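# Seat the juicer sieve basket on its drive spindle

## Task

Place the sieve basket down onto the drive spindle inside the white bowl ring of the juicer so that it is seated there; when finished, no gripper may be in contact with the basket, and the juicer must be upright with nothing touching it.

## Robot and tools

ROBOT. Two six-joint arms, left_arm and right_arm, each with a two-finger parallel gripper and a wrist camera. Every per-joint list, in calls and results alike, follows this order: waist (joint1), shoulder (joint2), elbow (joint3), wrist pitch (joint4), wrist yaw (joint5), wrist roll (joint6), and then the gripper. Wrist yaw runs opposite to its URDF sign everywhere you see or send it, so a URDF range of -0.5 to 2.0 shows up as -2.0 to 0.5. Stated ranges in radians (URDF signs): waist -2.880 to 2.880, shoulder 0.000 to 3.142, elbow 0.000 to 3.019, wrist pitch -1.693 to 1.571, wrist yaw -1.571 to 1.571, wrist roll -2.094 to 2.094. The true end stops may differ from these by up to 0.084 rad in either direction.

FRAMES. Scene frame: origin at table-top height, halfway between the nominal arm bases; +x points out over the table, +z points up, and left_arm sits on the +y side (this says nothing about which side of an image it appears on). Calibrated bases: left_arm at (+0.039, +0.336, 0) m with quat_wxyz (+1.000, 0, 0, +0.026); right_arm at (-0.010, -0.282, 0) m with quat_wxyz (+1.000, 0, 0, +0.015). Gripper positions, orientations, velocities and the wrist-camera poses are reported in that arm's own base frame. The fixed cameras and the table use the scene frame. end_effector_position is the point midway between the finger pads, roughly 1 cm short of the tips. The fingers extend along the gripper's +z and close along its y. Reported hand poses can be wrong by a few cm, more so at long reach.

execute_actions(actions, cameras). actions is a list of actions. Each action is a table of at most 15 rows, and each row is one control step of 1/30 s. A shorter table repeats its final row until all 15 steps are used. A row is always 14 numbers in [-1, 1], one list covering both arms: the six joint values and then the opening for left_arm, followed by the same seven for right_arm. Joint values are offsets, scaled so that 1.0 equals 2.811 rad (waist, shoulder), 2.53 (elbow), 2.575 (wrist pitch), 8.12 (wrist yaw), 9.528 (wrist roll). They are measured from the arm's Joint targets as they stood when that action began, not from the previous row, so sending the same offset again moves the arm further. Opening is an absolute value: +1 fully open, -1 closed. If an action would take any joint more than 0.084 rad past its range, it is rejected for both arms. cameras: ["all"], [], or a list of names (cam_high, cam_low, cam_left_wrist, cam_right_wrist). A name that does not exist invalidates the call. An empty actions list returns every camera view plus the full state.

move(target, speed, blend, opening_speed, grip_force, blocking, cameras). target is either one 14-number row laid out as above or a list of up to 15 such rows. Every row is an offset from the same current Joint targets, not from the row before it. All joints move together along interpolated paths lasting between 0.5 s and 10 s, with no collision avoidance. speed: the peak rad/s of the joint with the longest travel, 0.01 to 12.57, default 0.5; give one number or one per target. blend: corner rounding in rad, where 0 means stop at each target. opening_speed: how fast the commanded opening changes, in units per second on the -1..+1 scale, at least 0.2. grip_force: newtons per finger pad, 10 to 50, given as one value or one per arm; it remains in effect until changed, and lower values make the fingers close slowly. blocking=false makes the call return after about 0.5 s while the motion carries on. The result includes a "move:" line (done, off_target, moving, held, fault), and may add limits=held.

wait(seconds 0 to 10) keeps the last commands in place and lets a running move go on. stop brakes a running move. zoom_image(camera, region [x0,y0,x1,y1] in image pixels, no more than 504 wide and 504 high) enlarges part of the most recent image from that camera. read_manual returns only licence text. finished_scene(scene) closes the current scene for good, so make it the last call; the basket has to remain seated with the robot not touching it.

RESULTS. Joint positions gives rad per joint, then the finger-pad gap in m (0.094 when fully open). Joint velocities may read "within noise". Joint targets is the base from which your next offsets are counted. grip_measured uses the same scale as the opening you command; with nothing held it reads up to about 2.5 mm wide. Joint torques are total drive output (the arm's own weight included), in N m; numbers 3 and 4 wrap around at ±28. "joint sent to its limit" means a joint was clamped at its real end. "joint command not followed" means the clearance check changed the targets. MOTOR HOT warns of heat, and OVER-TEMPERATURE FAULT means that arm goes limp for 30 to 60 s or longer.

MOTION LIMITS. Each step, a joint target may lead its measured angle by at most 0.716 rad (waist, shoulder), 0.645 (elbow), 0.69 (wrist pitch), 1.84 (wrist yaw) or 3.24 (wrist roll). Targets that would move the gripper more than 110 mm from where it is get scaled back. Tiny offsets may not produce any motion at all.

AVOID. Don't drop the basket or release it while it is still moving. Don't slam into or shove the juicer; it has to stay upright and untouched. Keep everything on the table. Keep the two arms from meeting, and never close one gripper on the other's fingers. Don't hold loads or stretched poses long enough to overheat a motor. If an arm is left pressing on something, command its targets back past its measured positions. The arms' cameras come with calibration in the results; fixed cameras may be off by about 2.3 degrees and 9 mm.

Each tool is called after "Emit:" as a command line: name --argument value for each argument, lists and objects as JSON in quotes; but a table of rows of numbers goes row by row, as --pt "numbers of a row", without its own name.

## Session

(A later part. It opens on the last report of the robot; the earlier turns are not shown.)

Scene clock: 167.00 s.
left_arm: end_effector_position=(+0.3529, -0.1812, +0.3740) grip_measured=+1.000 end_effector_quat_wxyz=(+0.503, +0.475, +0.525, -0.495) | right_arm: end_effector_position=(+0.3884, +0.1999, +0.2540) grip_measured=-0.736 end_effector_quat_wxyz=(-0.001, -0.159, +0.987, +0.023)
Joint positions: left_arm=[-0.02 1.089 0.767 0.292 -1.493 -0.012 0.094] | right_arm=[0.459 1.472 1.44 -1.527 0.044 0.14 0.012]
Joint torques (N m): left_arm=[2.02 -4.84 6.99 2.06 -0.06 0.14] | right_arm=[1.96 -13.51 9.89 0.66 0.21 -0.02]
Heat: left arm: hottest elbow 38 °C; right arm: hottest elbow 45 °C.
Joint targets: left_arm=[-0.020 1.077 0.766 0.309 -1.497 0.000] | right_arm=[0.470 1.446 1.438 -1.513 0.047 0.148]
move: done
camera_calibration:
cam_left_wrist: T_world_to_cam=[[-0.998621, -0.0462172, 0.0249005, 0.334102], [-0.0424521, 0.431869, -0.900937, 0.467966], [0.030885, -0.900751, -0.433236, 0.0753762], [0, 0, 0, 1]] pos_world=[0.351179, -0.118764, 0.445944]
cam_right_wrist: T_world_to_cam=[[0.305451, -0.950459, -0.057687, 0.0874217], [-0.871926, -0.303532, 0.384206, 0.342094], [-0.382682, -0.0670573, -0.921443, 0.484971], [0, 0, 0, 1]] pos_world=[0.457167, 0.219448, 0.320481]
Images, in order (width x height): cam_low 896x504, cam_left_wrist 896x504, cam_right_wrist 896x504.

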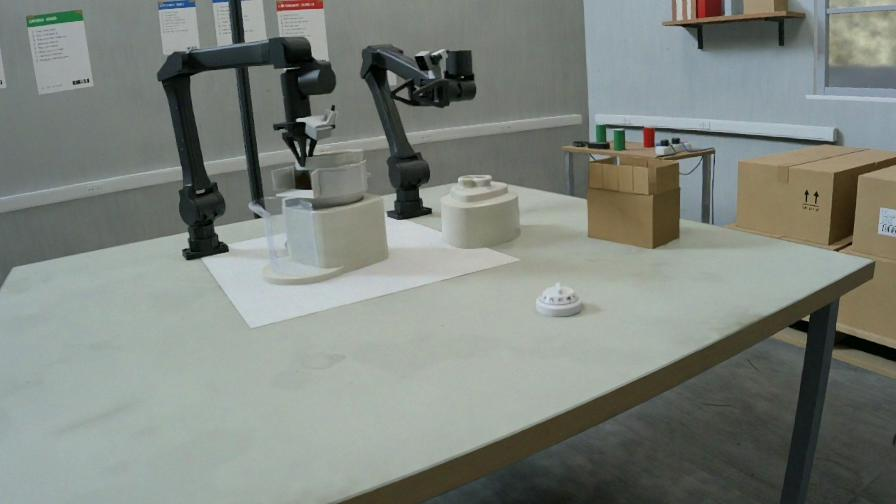

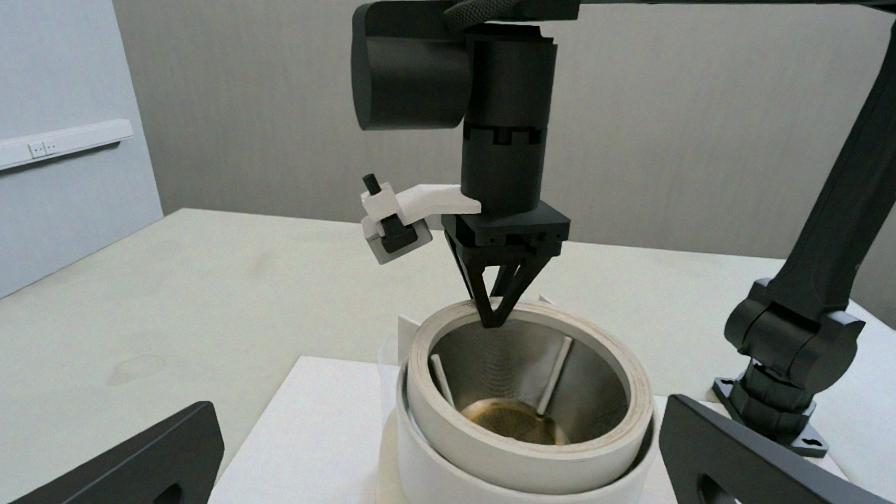

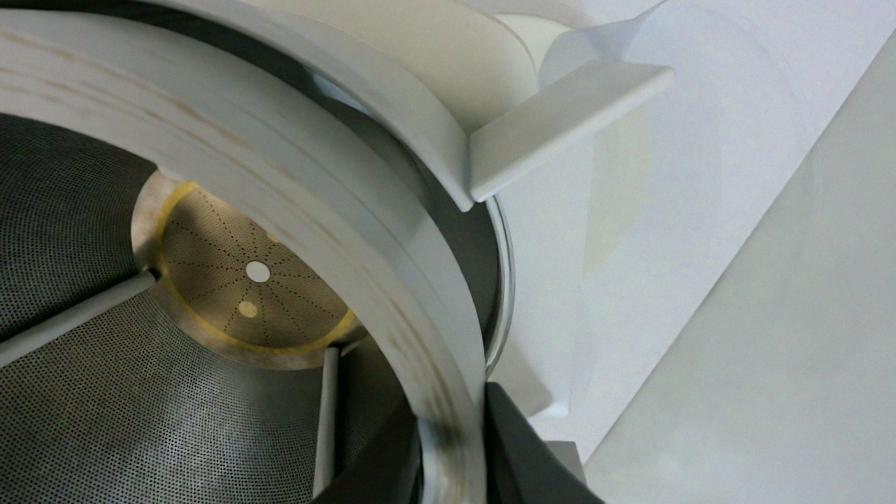

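Emit:
move --target '[0,0,0,0,0,0,1,-0.00854,0.02028,-0.00375,-0.01437,0.00086,-0.00136,-1]' --speed 0.1 --cameras '["cam_right_wrist","cam_left_wrist","cam_low"]'

Emit:
zoom_image --camera "cam_left_wrist" --region '[380, 270, 680, 504]'

Emit:
zoom_image --camera "cam_low" --region '[260, 110, 380, 220]'

Scene clock: 183.97 s.
left_arm: end_effector_position=(+0.3529, -0.1812, +0.3740) grip_measured=+1.000 end_effector_quat_wxyz=(+0.503, +0.475, +0.525, -0.495) | right_arm: end_effector_position=(+0.3861, +0.1987, +0.2405) grip_measured=-0.736 end_effector_quat_wxyz=(-0.023, -0.158, +0.987, +0.018)
Joint positions: left_arm=[-0.02 1.089 0.767 0.292 -1.493 -0.012 0.094] | right_arm=[0.457 1.496 1.431 -1.539 0.048 0.14 0.012]
Joint torques (N m): left_arm=[2.2 -4.89 6.98 2.06 -0.06 0.14] | right_arm=[0.09 -10.93 9.74 -0.49 0.34 -0.13]
Heat: left arm: hottest elbow 38 °C; right arm: hottest elbow 45 °C.
Joint targets: left_arm=[-0.020 1.077 0.766 0.309 -1.497 0.000] | right_arm=[0.446 1.503 1.428 -1.550 0.054 0.135]
move: done
camera_calibration:
cam_left_wrist: T_world_to_cam=[[-0.998621, -0.0462172, 0.0249005, 0.334102], [-0.0424521, 0.431869, -0.900937, 0.467966], [0.030885, -0.900751, -0.433236, 0.0753762], [0, 0, 0, 1]] pos_world=[0.351179, -0.118764, 0.445944]
cam_right_wrist: T_world_to_cam=[[0.301523, -0.951891, -0.0546567, 0.0873286], [-0.855092, -0.29533, 0.426143, 0.326628], [-0.421783, -0.0817553, -0.903003, 0.485114], [0, 0, 0, 1]] pos_world=[0.457578, 0.219251, 0.303642]
Images, in order (width x height): cam_low 896x504, cam_left_wrist 896x504, cam_right_wrist 896x504.

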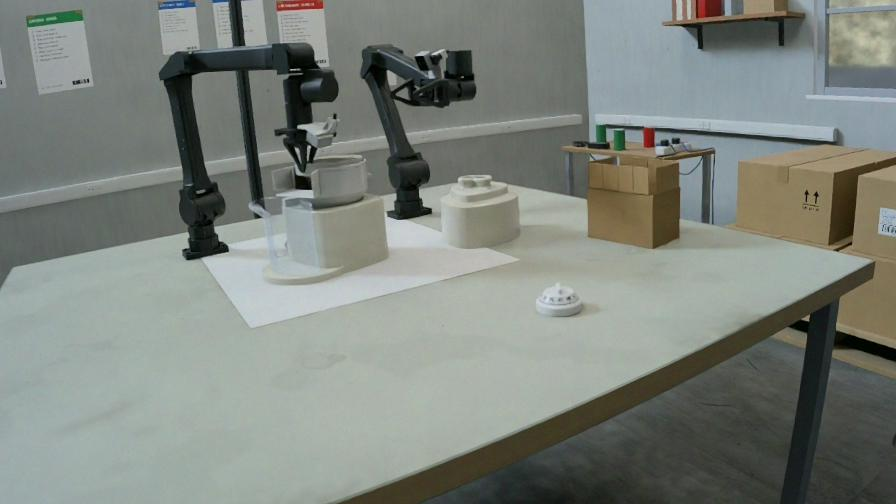

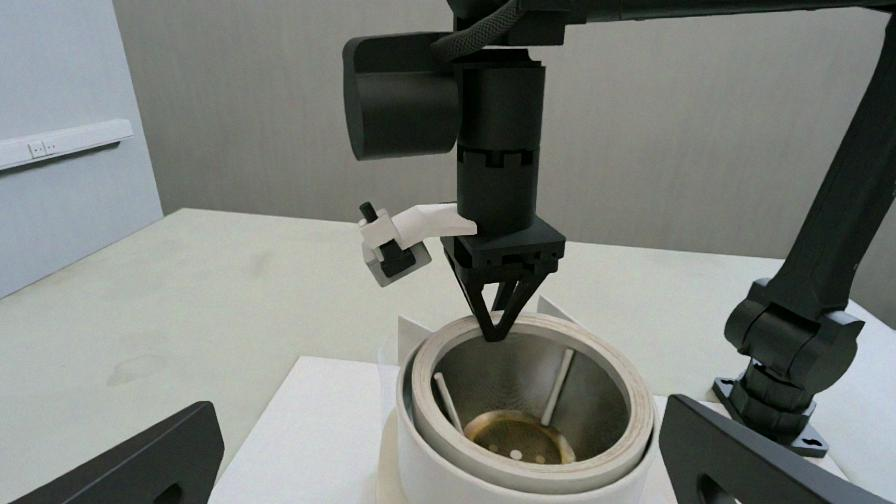

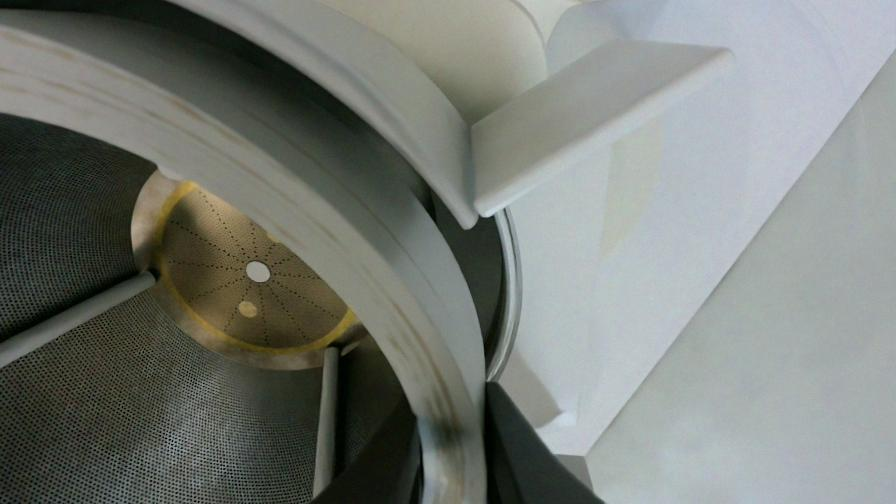

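Scaled by 1.680 from the camera's 896x504 image, which has a finer 1280x720 frame.

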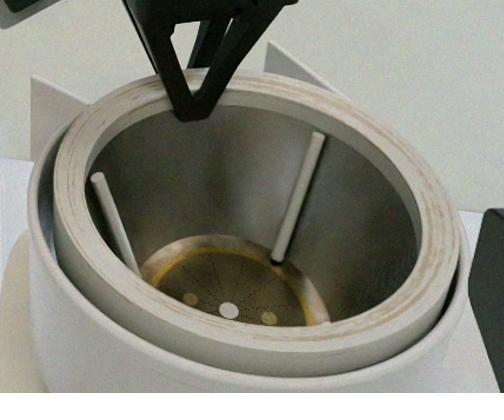

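Scaled by 4.200 from the camera's 896x504 image, which has a finer 1280x720 frame.

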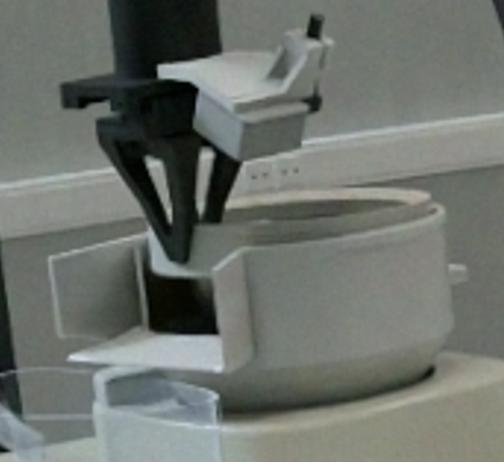

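Emit:
move --target '[0,0,0,0,0,0,1,-0.0025,0.0011,-0.01779,0.02835,0,-0.0008,-1]' --speed 0.1 --cameras '["cam_right_wrist","cam_left_wrist"]'

Emit:
zoom_image --camera "cam_left_wrist" --region '[380, 270, 680, 504]'

Scene clock: 192.37 s.
left_arm: end_effector_position=(+0.3529, -0.1812, +0.3740) grip_measured=+1.000 end_effector_quat_wxyz=(+0.503, +0.475, +0.525, -0.495) | right_arm: end_effector_position=(+0.3869, +0.1968, +0.2239) grip_measured=-0.736 end_effector_quat_wxyz=(-0.021, -0.157, +0.987, +0.019)
Joint positions: left_arm=[-0.02 1.089 0.767 0.292 -1.493 -0.012 0.094] | right_arm=[0.452 1.496 1.387 -1.49 0.048 0.136 0.012]
Joint torques (N m): left_arm=[1.96 -4.84 6.99 2.06 -0.07 0.14] | right_arm=[0.03 -10.46 9.65 0.43 0.32 -0.18]
Heat: left arm: hottest elbow 37 °C; right arm: hottest elbow 44 °C.
Joint targets: left_arm=[-0.020 1.077 0.766 0.309 -1.497 0.000] | right_arm=[0.439 1.507 1.383 -1.477 0.054 0.127]
move: done
camera_calibration:
cam_left_wrist: T_world_to_cam=[[-0.998621, -0.0462172, 0.0249005, 0.334102], [-0.0424521, 0.431869, -0.900937, 0.467966], [0.030885, -0.900751, -0.433236, 0.0753762], [0, 0, 0, 1]] pos_world=[0.351179, -0.118764, 0.445944]
cam_right_wrist: T_world_to_cam=[[0.30029, -0.9522, -0.0560395, 0.0851962], [-0.857538, -0.29523, 0.421269, 0.335891], [-0.417677, -0.0784469, -0.905203, 0.468594], [0, 0, 0, 1]] pos_world=[0.458177, 0.217049, 0.287447]
Images, in order (width x height): cam_left_wrist 896x504, cam_right_wrist 896x504.

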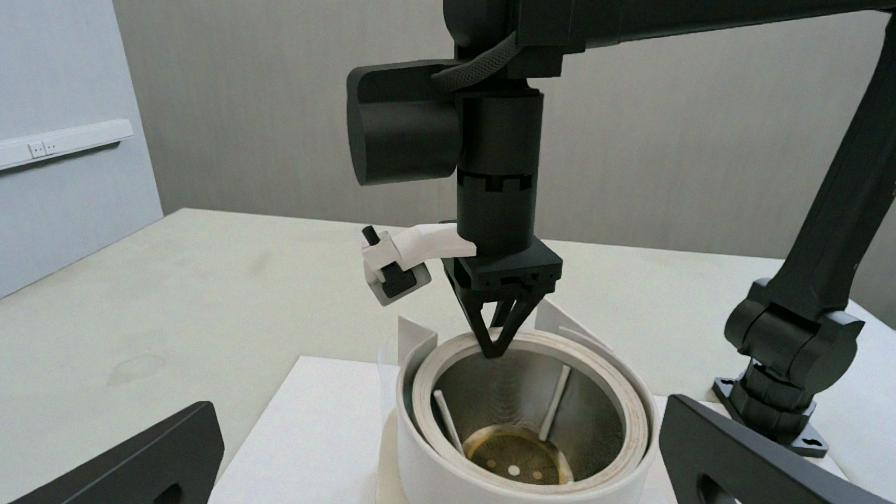

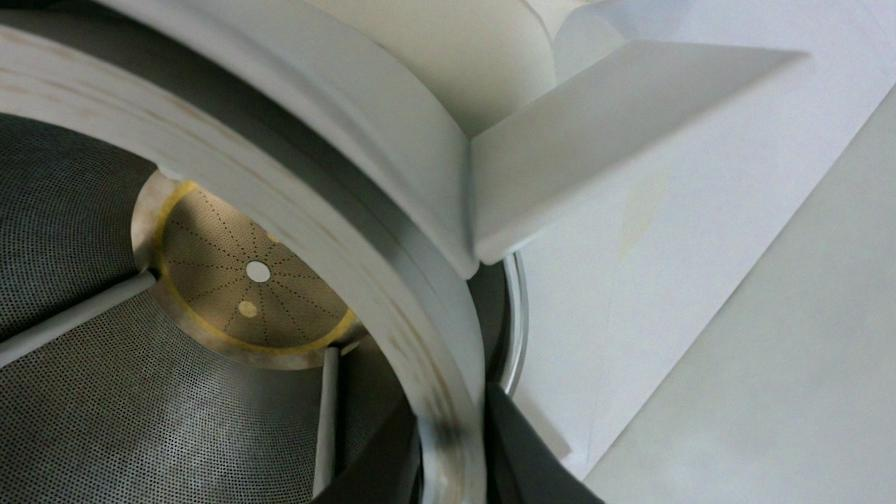

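Scaled by 1.680 from the camera's 896x504 image, which has a finer 1280x720 frame.

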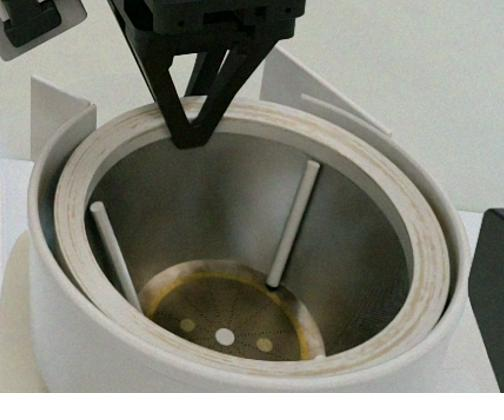

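Emit:
move --target '[0,0,0,0,0,0,1,0,0.0007,-0.01146,0.01204,0,0,-1]' --speed 0.08 --cameras '["cam_right_wrist","cam_left_wrist","cam_low"]'

Emit:
zoom_image --camera "cam_left_wrist" --region '[380, 270, 680, 504]'

Scene clock: 196.00 s.
left_arm: end_effector_position=(+0.3529, -0.1812, +0.3740) grip_measured=+1.000 end_effector_quat_wxyz=(+0.503, +0.475, +0.525, -0.495) | right_arm: end_effector_position=(+0.3876, +0.1971, +0.2134) grip_measured=-0.736 end_effector_quat_wxyz=(-0.017, -0.157, +0.987, +0.020)
Joint positions: left_arm=[-0.02 1.089 0.767 0.292 -1.493 -0.012 0.094] | right_arm=[0.452 1.497 1.36 -1.456 0.049 0.136 0.012]
Joint torques (N m): left_arm=[1.9 -5.01 7.01 2.07 -0.06 0.15] | right_arm=[0.26 -10.46 9.42 0.4 0.29 -0.17]
Heat: left arm: hottest elbow 37 °C; right arm: hottest elbow 44 °C.
Joint targets: left_arm=[-0.020 1.077 0.766 0.309 -1.497 0.000] | right_arm=[0.439 1.509 1.354 -1.446 0.054 0.127]
move: done
camera_calibration:
cam_left_wrist: T_world_to_cam=[[-0.998621, -0.0462172, 0.0249005, 0.334102], [-0.0424521, 0.431869, -0.900937, 0.467966], [0.030885, -0.900751, -0.433236, 0.0753762], [0, 0, 0, 1]] pos_world=[0.351179, -0.118764, 0.445944]
cam_right_wrist: T_world_to_cam=[[0.300603, -0.951999, -0.057762, 0.084836], [-0.86, -0.296742, 0.415144, 0.343514], [-0.412357, -0.0751182, -0.90792, 0.457264], [0, 0, 0, 1]] pos_world=[0.458475, 0.217048, 0.277452]
Images, in order (width x height): cam_low 896x504, cam_left_wrist 896x504, cam_right_wrist 896x504.

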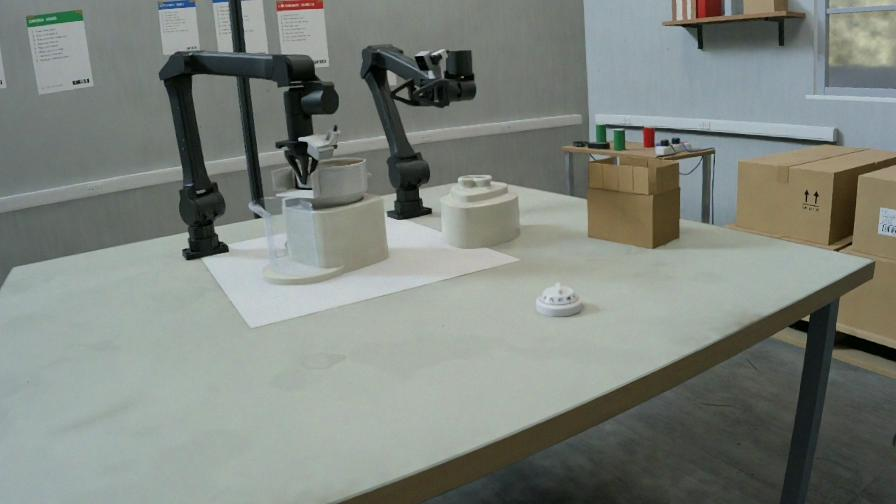

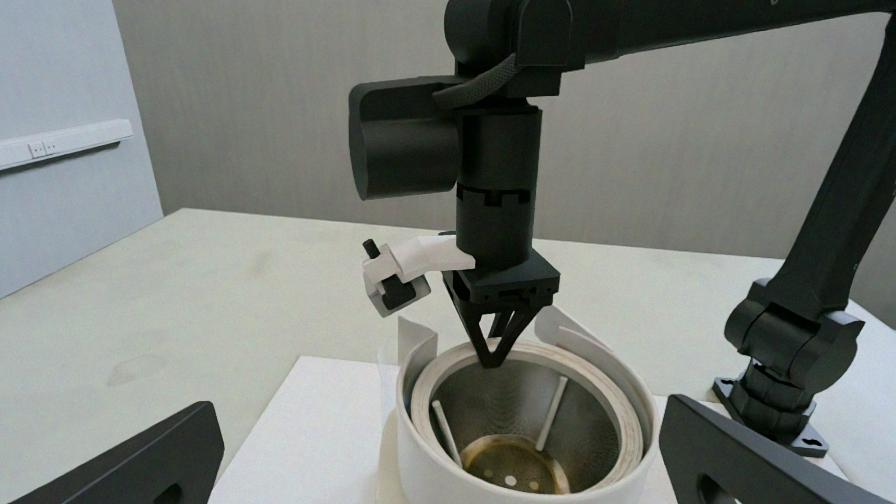

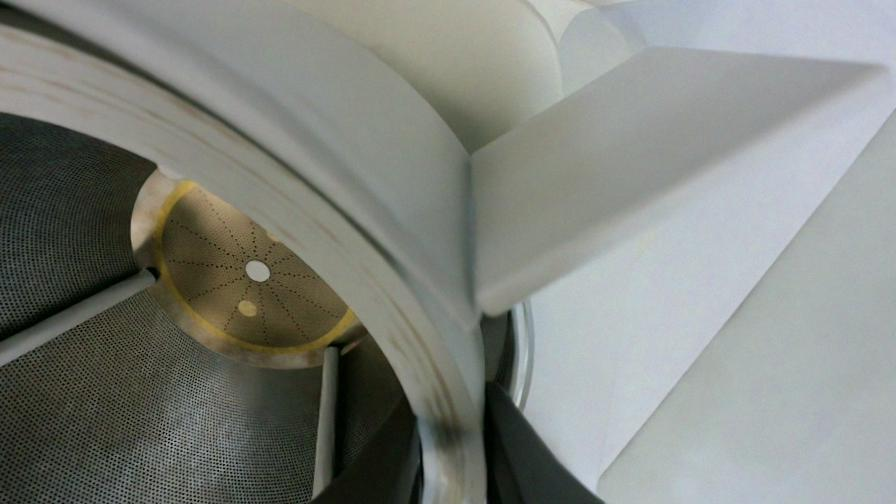

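Scaled by 1.680 from the camera's 896x504 image, which has a finer 1280x720 frame.

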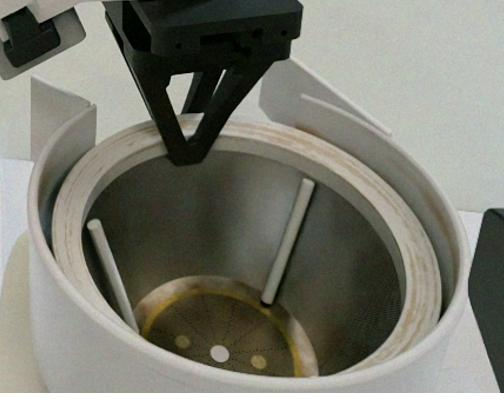

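Emit:
move --target '[0,0,0,0,0,0,1,0,0.0005,-0.00764,0.008,0,0,-1]' --speed 0.08

Scene clock: 198.63 s.
left_arm: end_effector_position=(+0.3529, -0.1812, +0.3740) grip_measured=+1.000 end_effector_quat_wxyz=(+0.503, +0.475, +0.525, -0.495) | right_arm: end_effector_position=(+0.3879, +0.1968, +0.2086) grip_measured=-0.736 end_effector_quat_wxyz=(-0.016, -0.157, +0.987, +0.022)
Joint positions: left_arm=[-0.02 1.089 0.767 0.292 -1.493 -0.012 0.094] | right_arm=[0.45 1.497 1.348 -1.44 0.051 0.135 0.012]
Joint torques (N m): left_arm=[1.96 -4.84 6.98 2.09 -0.07 0.15] | right_arm=[0.32 -10.58 8.79 0.58 0.21 -0.18]
Heat: left arm: hottest elbow 37 °C; right arm: hottest elbow 44 °C.
Joint targets: left_arm=[-0.020 1.077 0.766 0.309 -1.497 0.000] | right_arm=[0.439 1.510 1.335 -1.425 0.054 0.127]
move: done

Emit:
move --target '[0,0,0,0,0,0,1,0,0.0,-0.005,0.004,0,0,-1]' --speed 0.08 --cameras '["cam_left_wrist","cam_right_wrist"]'

Emit:
zoom_image --camera "cam_left_wrist" --region '[380, 270, 680, 504]'

Scene clock: 202.87 s.
left_arm: end_effector_position=(+0.3529, -0.1812, +0.3740) grip_measured=+1.000 end_effector_quat_wxyz=(+0.503, +0.475, +0.525, -0.495) | right_arm: end_effector_position=(+0.3879, +0.1971, +0.2068) grip_measured=-0.736 end_effector_quat_wxyz=(-0.016, -0.158, +0.987, +0.024)
Joint positions: left_arm=[-0.02 1.089 0.767 0.292 -1.493 -0.012 0.094] | right_arm=[0.45 1.497 1.343 -1.433 0.054 0.132 0.012]
Joint torques (N m): left_arm=[1.9 -4.78 6.98 2.09 -0.07 0.14] | right_arm=[0.26 -10.46 8.21 0.69 0.13 -0.15]
Heat: left arm: hottest elbow 37 °C; right arm: hottest elbow 44 °C.
Joint targets: left_arm=[-0.020 1.077 0.766 0.309 -1.497 0.000] | right_arm=[0.439 1.510 1.322 -1.415 0.054 0.127]
move: done
camera_calibration:
cam_left_wrist: T_world_to_cam=[[-0.998621, -0.0462172, 0.0249005, 0.334102], [-0.0424521, 0.431869, -0.900937, 0.467966], [0.030885, -0.900751, -0.433236, 0.0753762], [0, 0, 0, 1]] pos_world=[0.351179, -0.118764, 0.445944]
cam_right_wrist: T_world_to_cam=[[0.301753, -0.951267, -0.0635326, 0.0850046], [-0.860844, -0.300498, 0.410668, 0.348625], [-0.409747, -0.0692289, -0.909569, 0.449578], [0, 0, 0, 1]] pos_world=[0.458675, 0.216747, 0.271153]
Images, in order (width x height): cam_left_wrist 896x504, cam_right_wrist 896x504.

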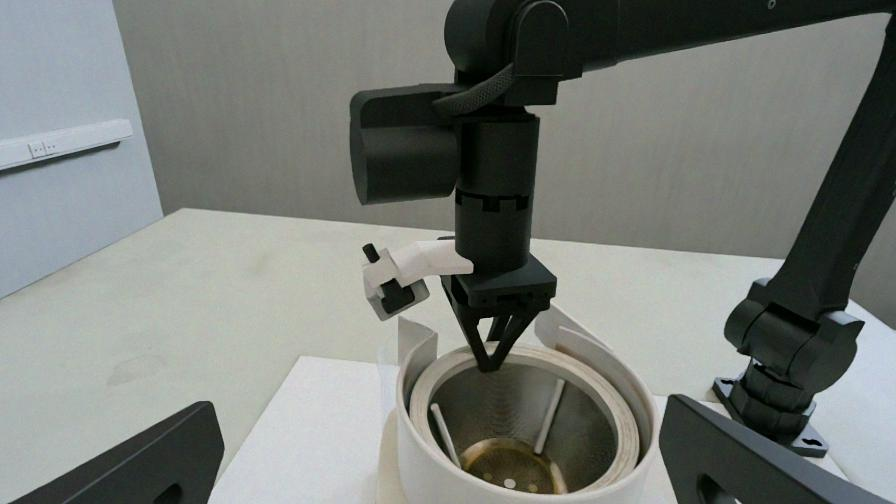

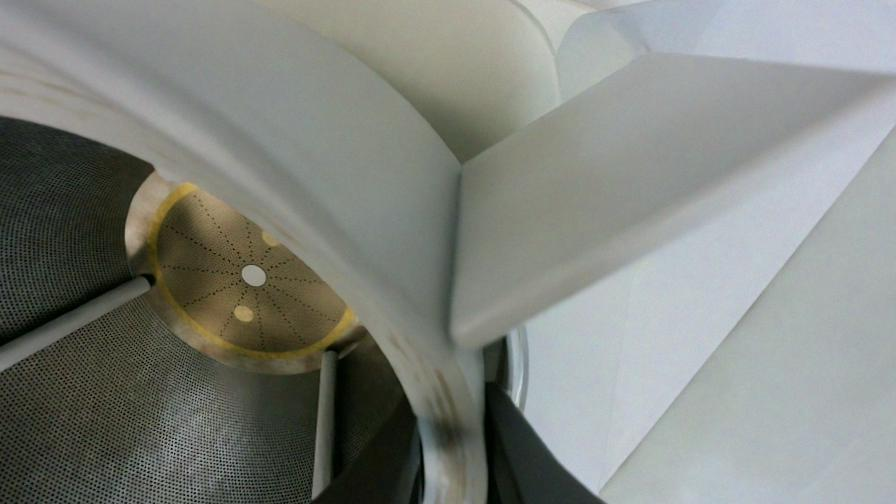

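Scaled by 1.680 from the camera's 896x504 image, which has a finer 1280x720 frame.

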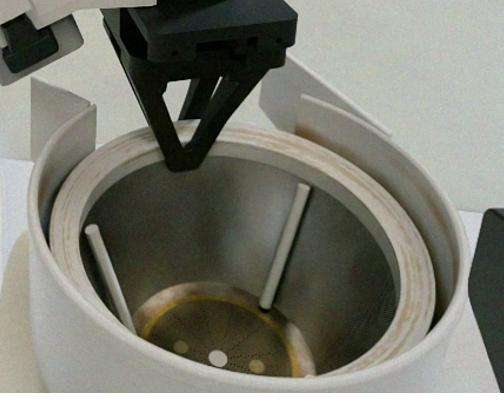

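Emit:
move --pt "0 0 0 0 0 0 1 0 0 0.00632 -0.00544 0 0 -1" --pt "0 0 0 0 0 0 1 0 0 0.00632 -0.00544 0 0 -0.45" --pt "0 0 0 0 0 0 1 0 0 0.09605 -0.0699 0 0 -0.45" --pt "0 0 0 0 0 0 1 -0.15617 -0.0569 0.11779 -0.07961 -0.00665 0 -0.45" --speed '[0.1,0.1,0.18,0.5]' --blend '[0,0,0.03,0]' --opening_speed 0.4 --cameras '["all"]'

Emit:
zoom_image --camera "cam_high" --region '[290, 220, 410, 330]'

Emit:
zoom_image --camera "cam_left_wrist" --region '[380, 270, 680, 504]'

Emit:
zoom_image --camera "cam_low" --region '[260, 110, 380, 220]'

Scene clock: 238.60 s.
left_arm: end_effector_position=(+0.3529, -0.1812, +0.3740) grip_measured=+1.000 end_effector_quat_wxyz=(+0.503, +0.475, +0.525, -0.495) | right_arm: end_effector_position=(+0.4228, -0.0025, +0.3462) grip_measured=-0.452 end_effector_quat_wxyz=(+0.081, +0.068, +0.994, +0.006)
Joint positions: left_arm=[-0.02 1.089 0.767 0.292 -1.493 -0.012 0.094] | right_arm=[-0.005 1.359 1.559 -1.609 0.001 0.132 0.026]
Joint torques (N m): left_arm=[1.96 -4.95 6.97 2.06 -0.05 0.15] | right_arm=[1.55 -10.11 15.21 -0.17 0.05 -0.13]
Heat: left arm: hottest elbow 38 °C; right arm: hottest elbow 43 °C.
Joint targets: left_arm=[-0.020 1.077 0.766 0.309 -1.497 0.000] | right_arm=[0.000 1.350 1.620 -1.620 0.000 0.127]
move: off_target (right_arm); right_arm: the elbow is farthest, 0.061 rad from its target
camera_calibration:
cam_left_wrist: T_world_to_cam=[[-0.998621, -0.0462172, 0.0249005, 0.334102], [-0.0424521, 0.431869, -0.900937, 0.467966], [0.030885, -0.900751, -0.433236, 0.0753762], [0, 0, 0, 1]] pos_world=[0.351179, -0.118764, 0.445944]
cam_right_wrist: T_world_to_cam=[[-0.141652, -0.989269, -0.0357995, 0.0712334], [-0.962711, 0.129248, 0.237662, 0.365347], [-0.230485, 0.0681297, -0.970688, 0.522517], [0, 0, 0, 1]] pos_world=[0.482246, -0.0123504, 0.422922]

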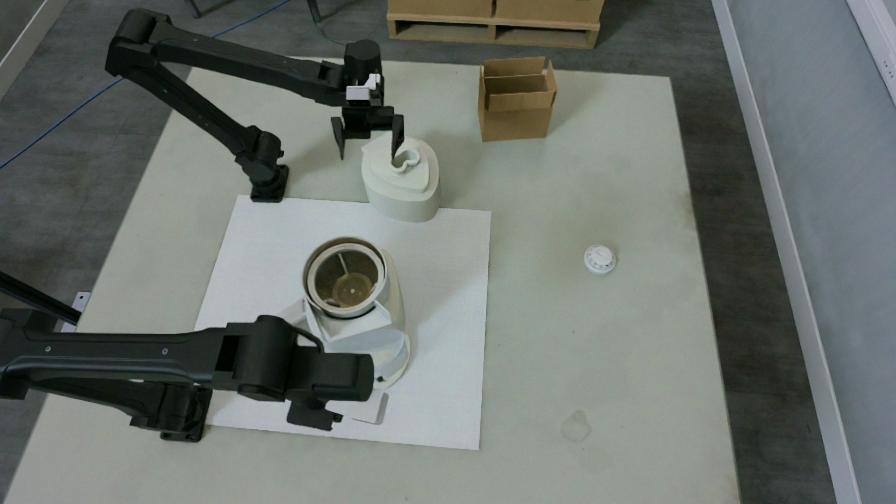

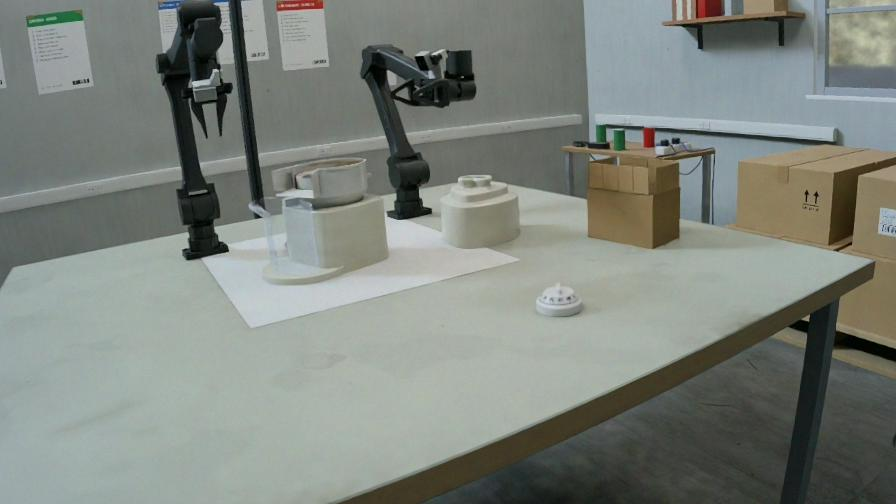

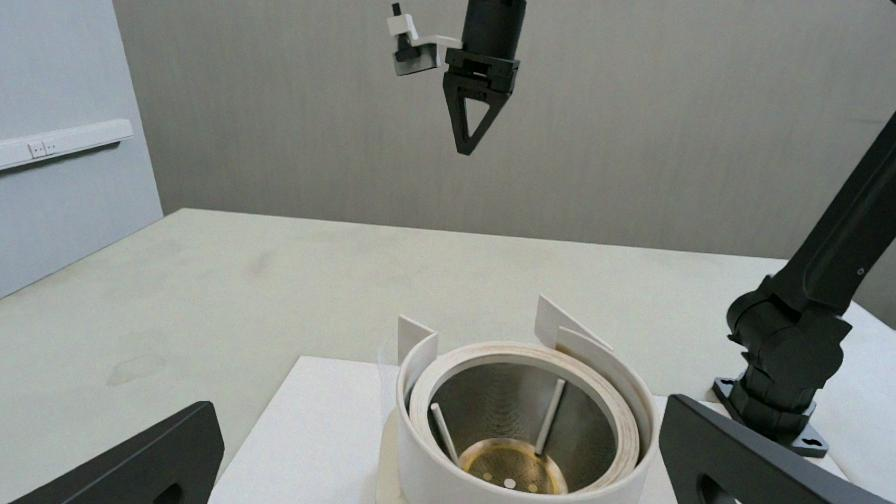

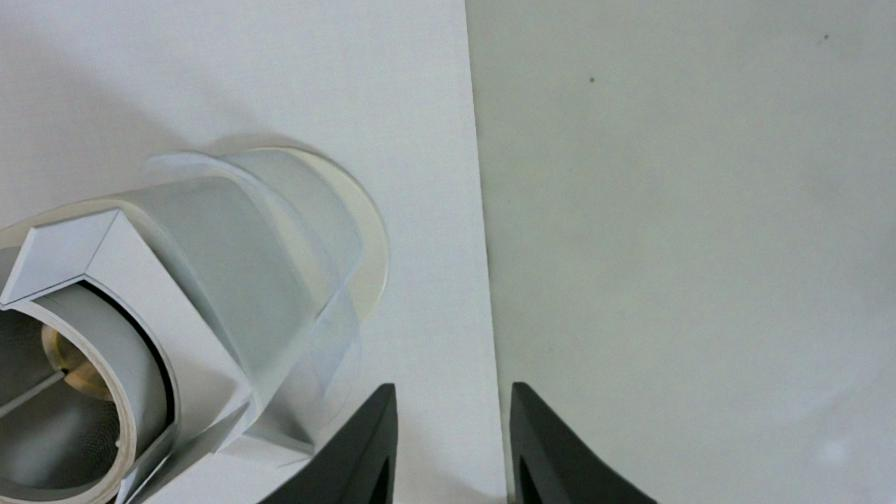

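Scaled by 4.200 from the camera's 896x504 image, which has a finer 1280x720 frame.

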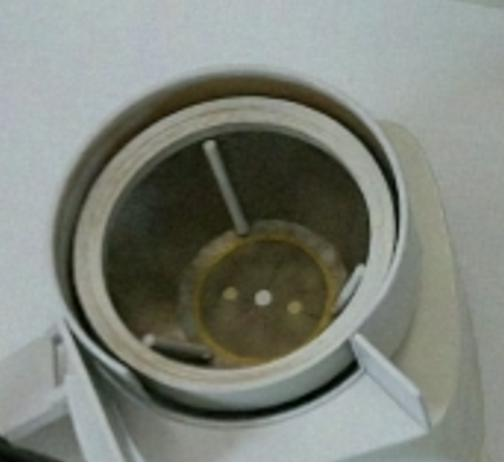

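Scaled by 1.680 from the camera's 896x504 image, which has a finer 1280x720 frame.

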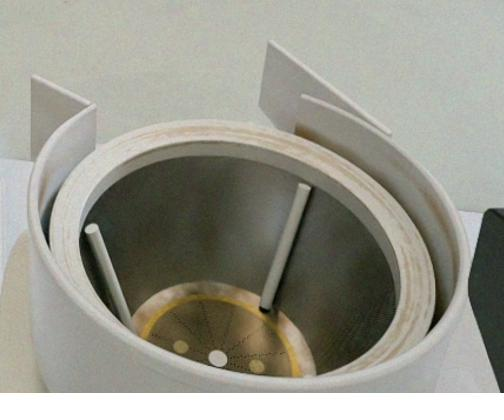

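Scaled by 4.200 from the camera's 896x504 image, which has a finer 1280x720 frame.

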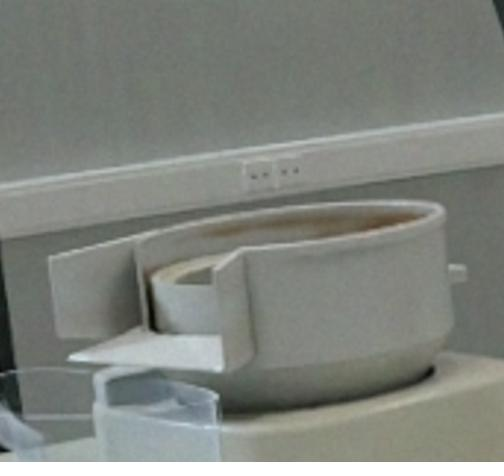

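Emit:
finished_scene --scene 2

The scene is finished: the task was done.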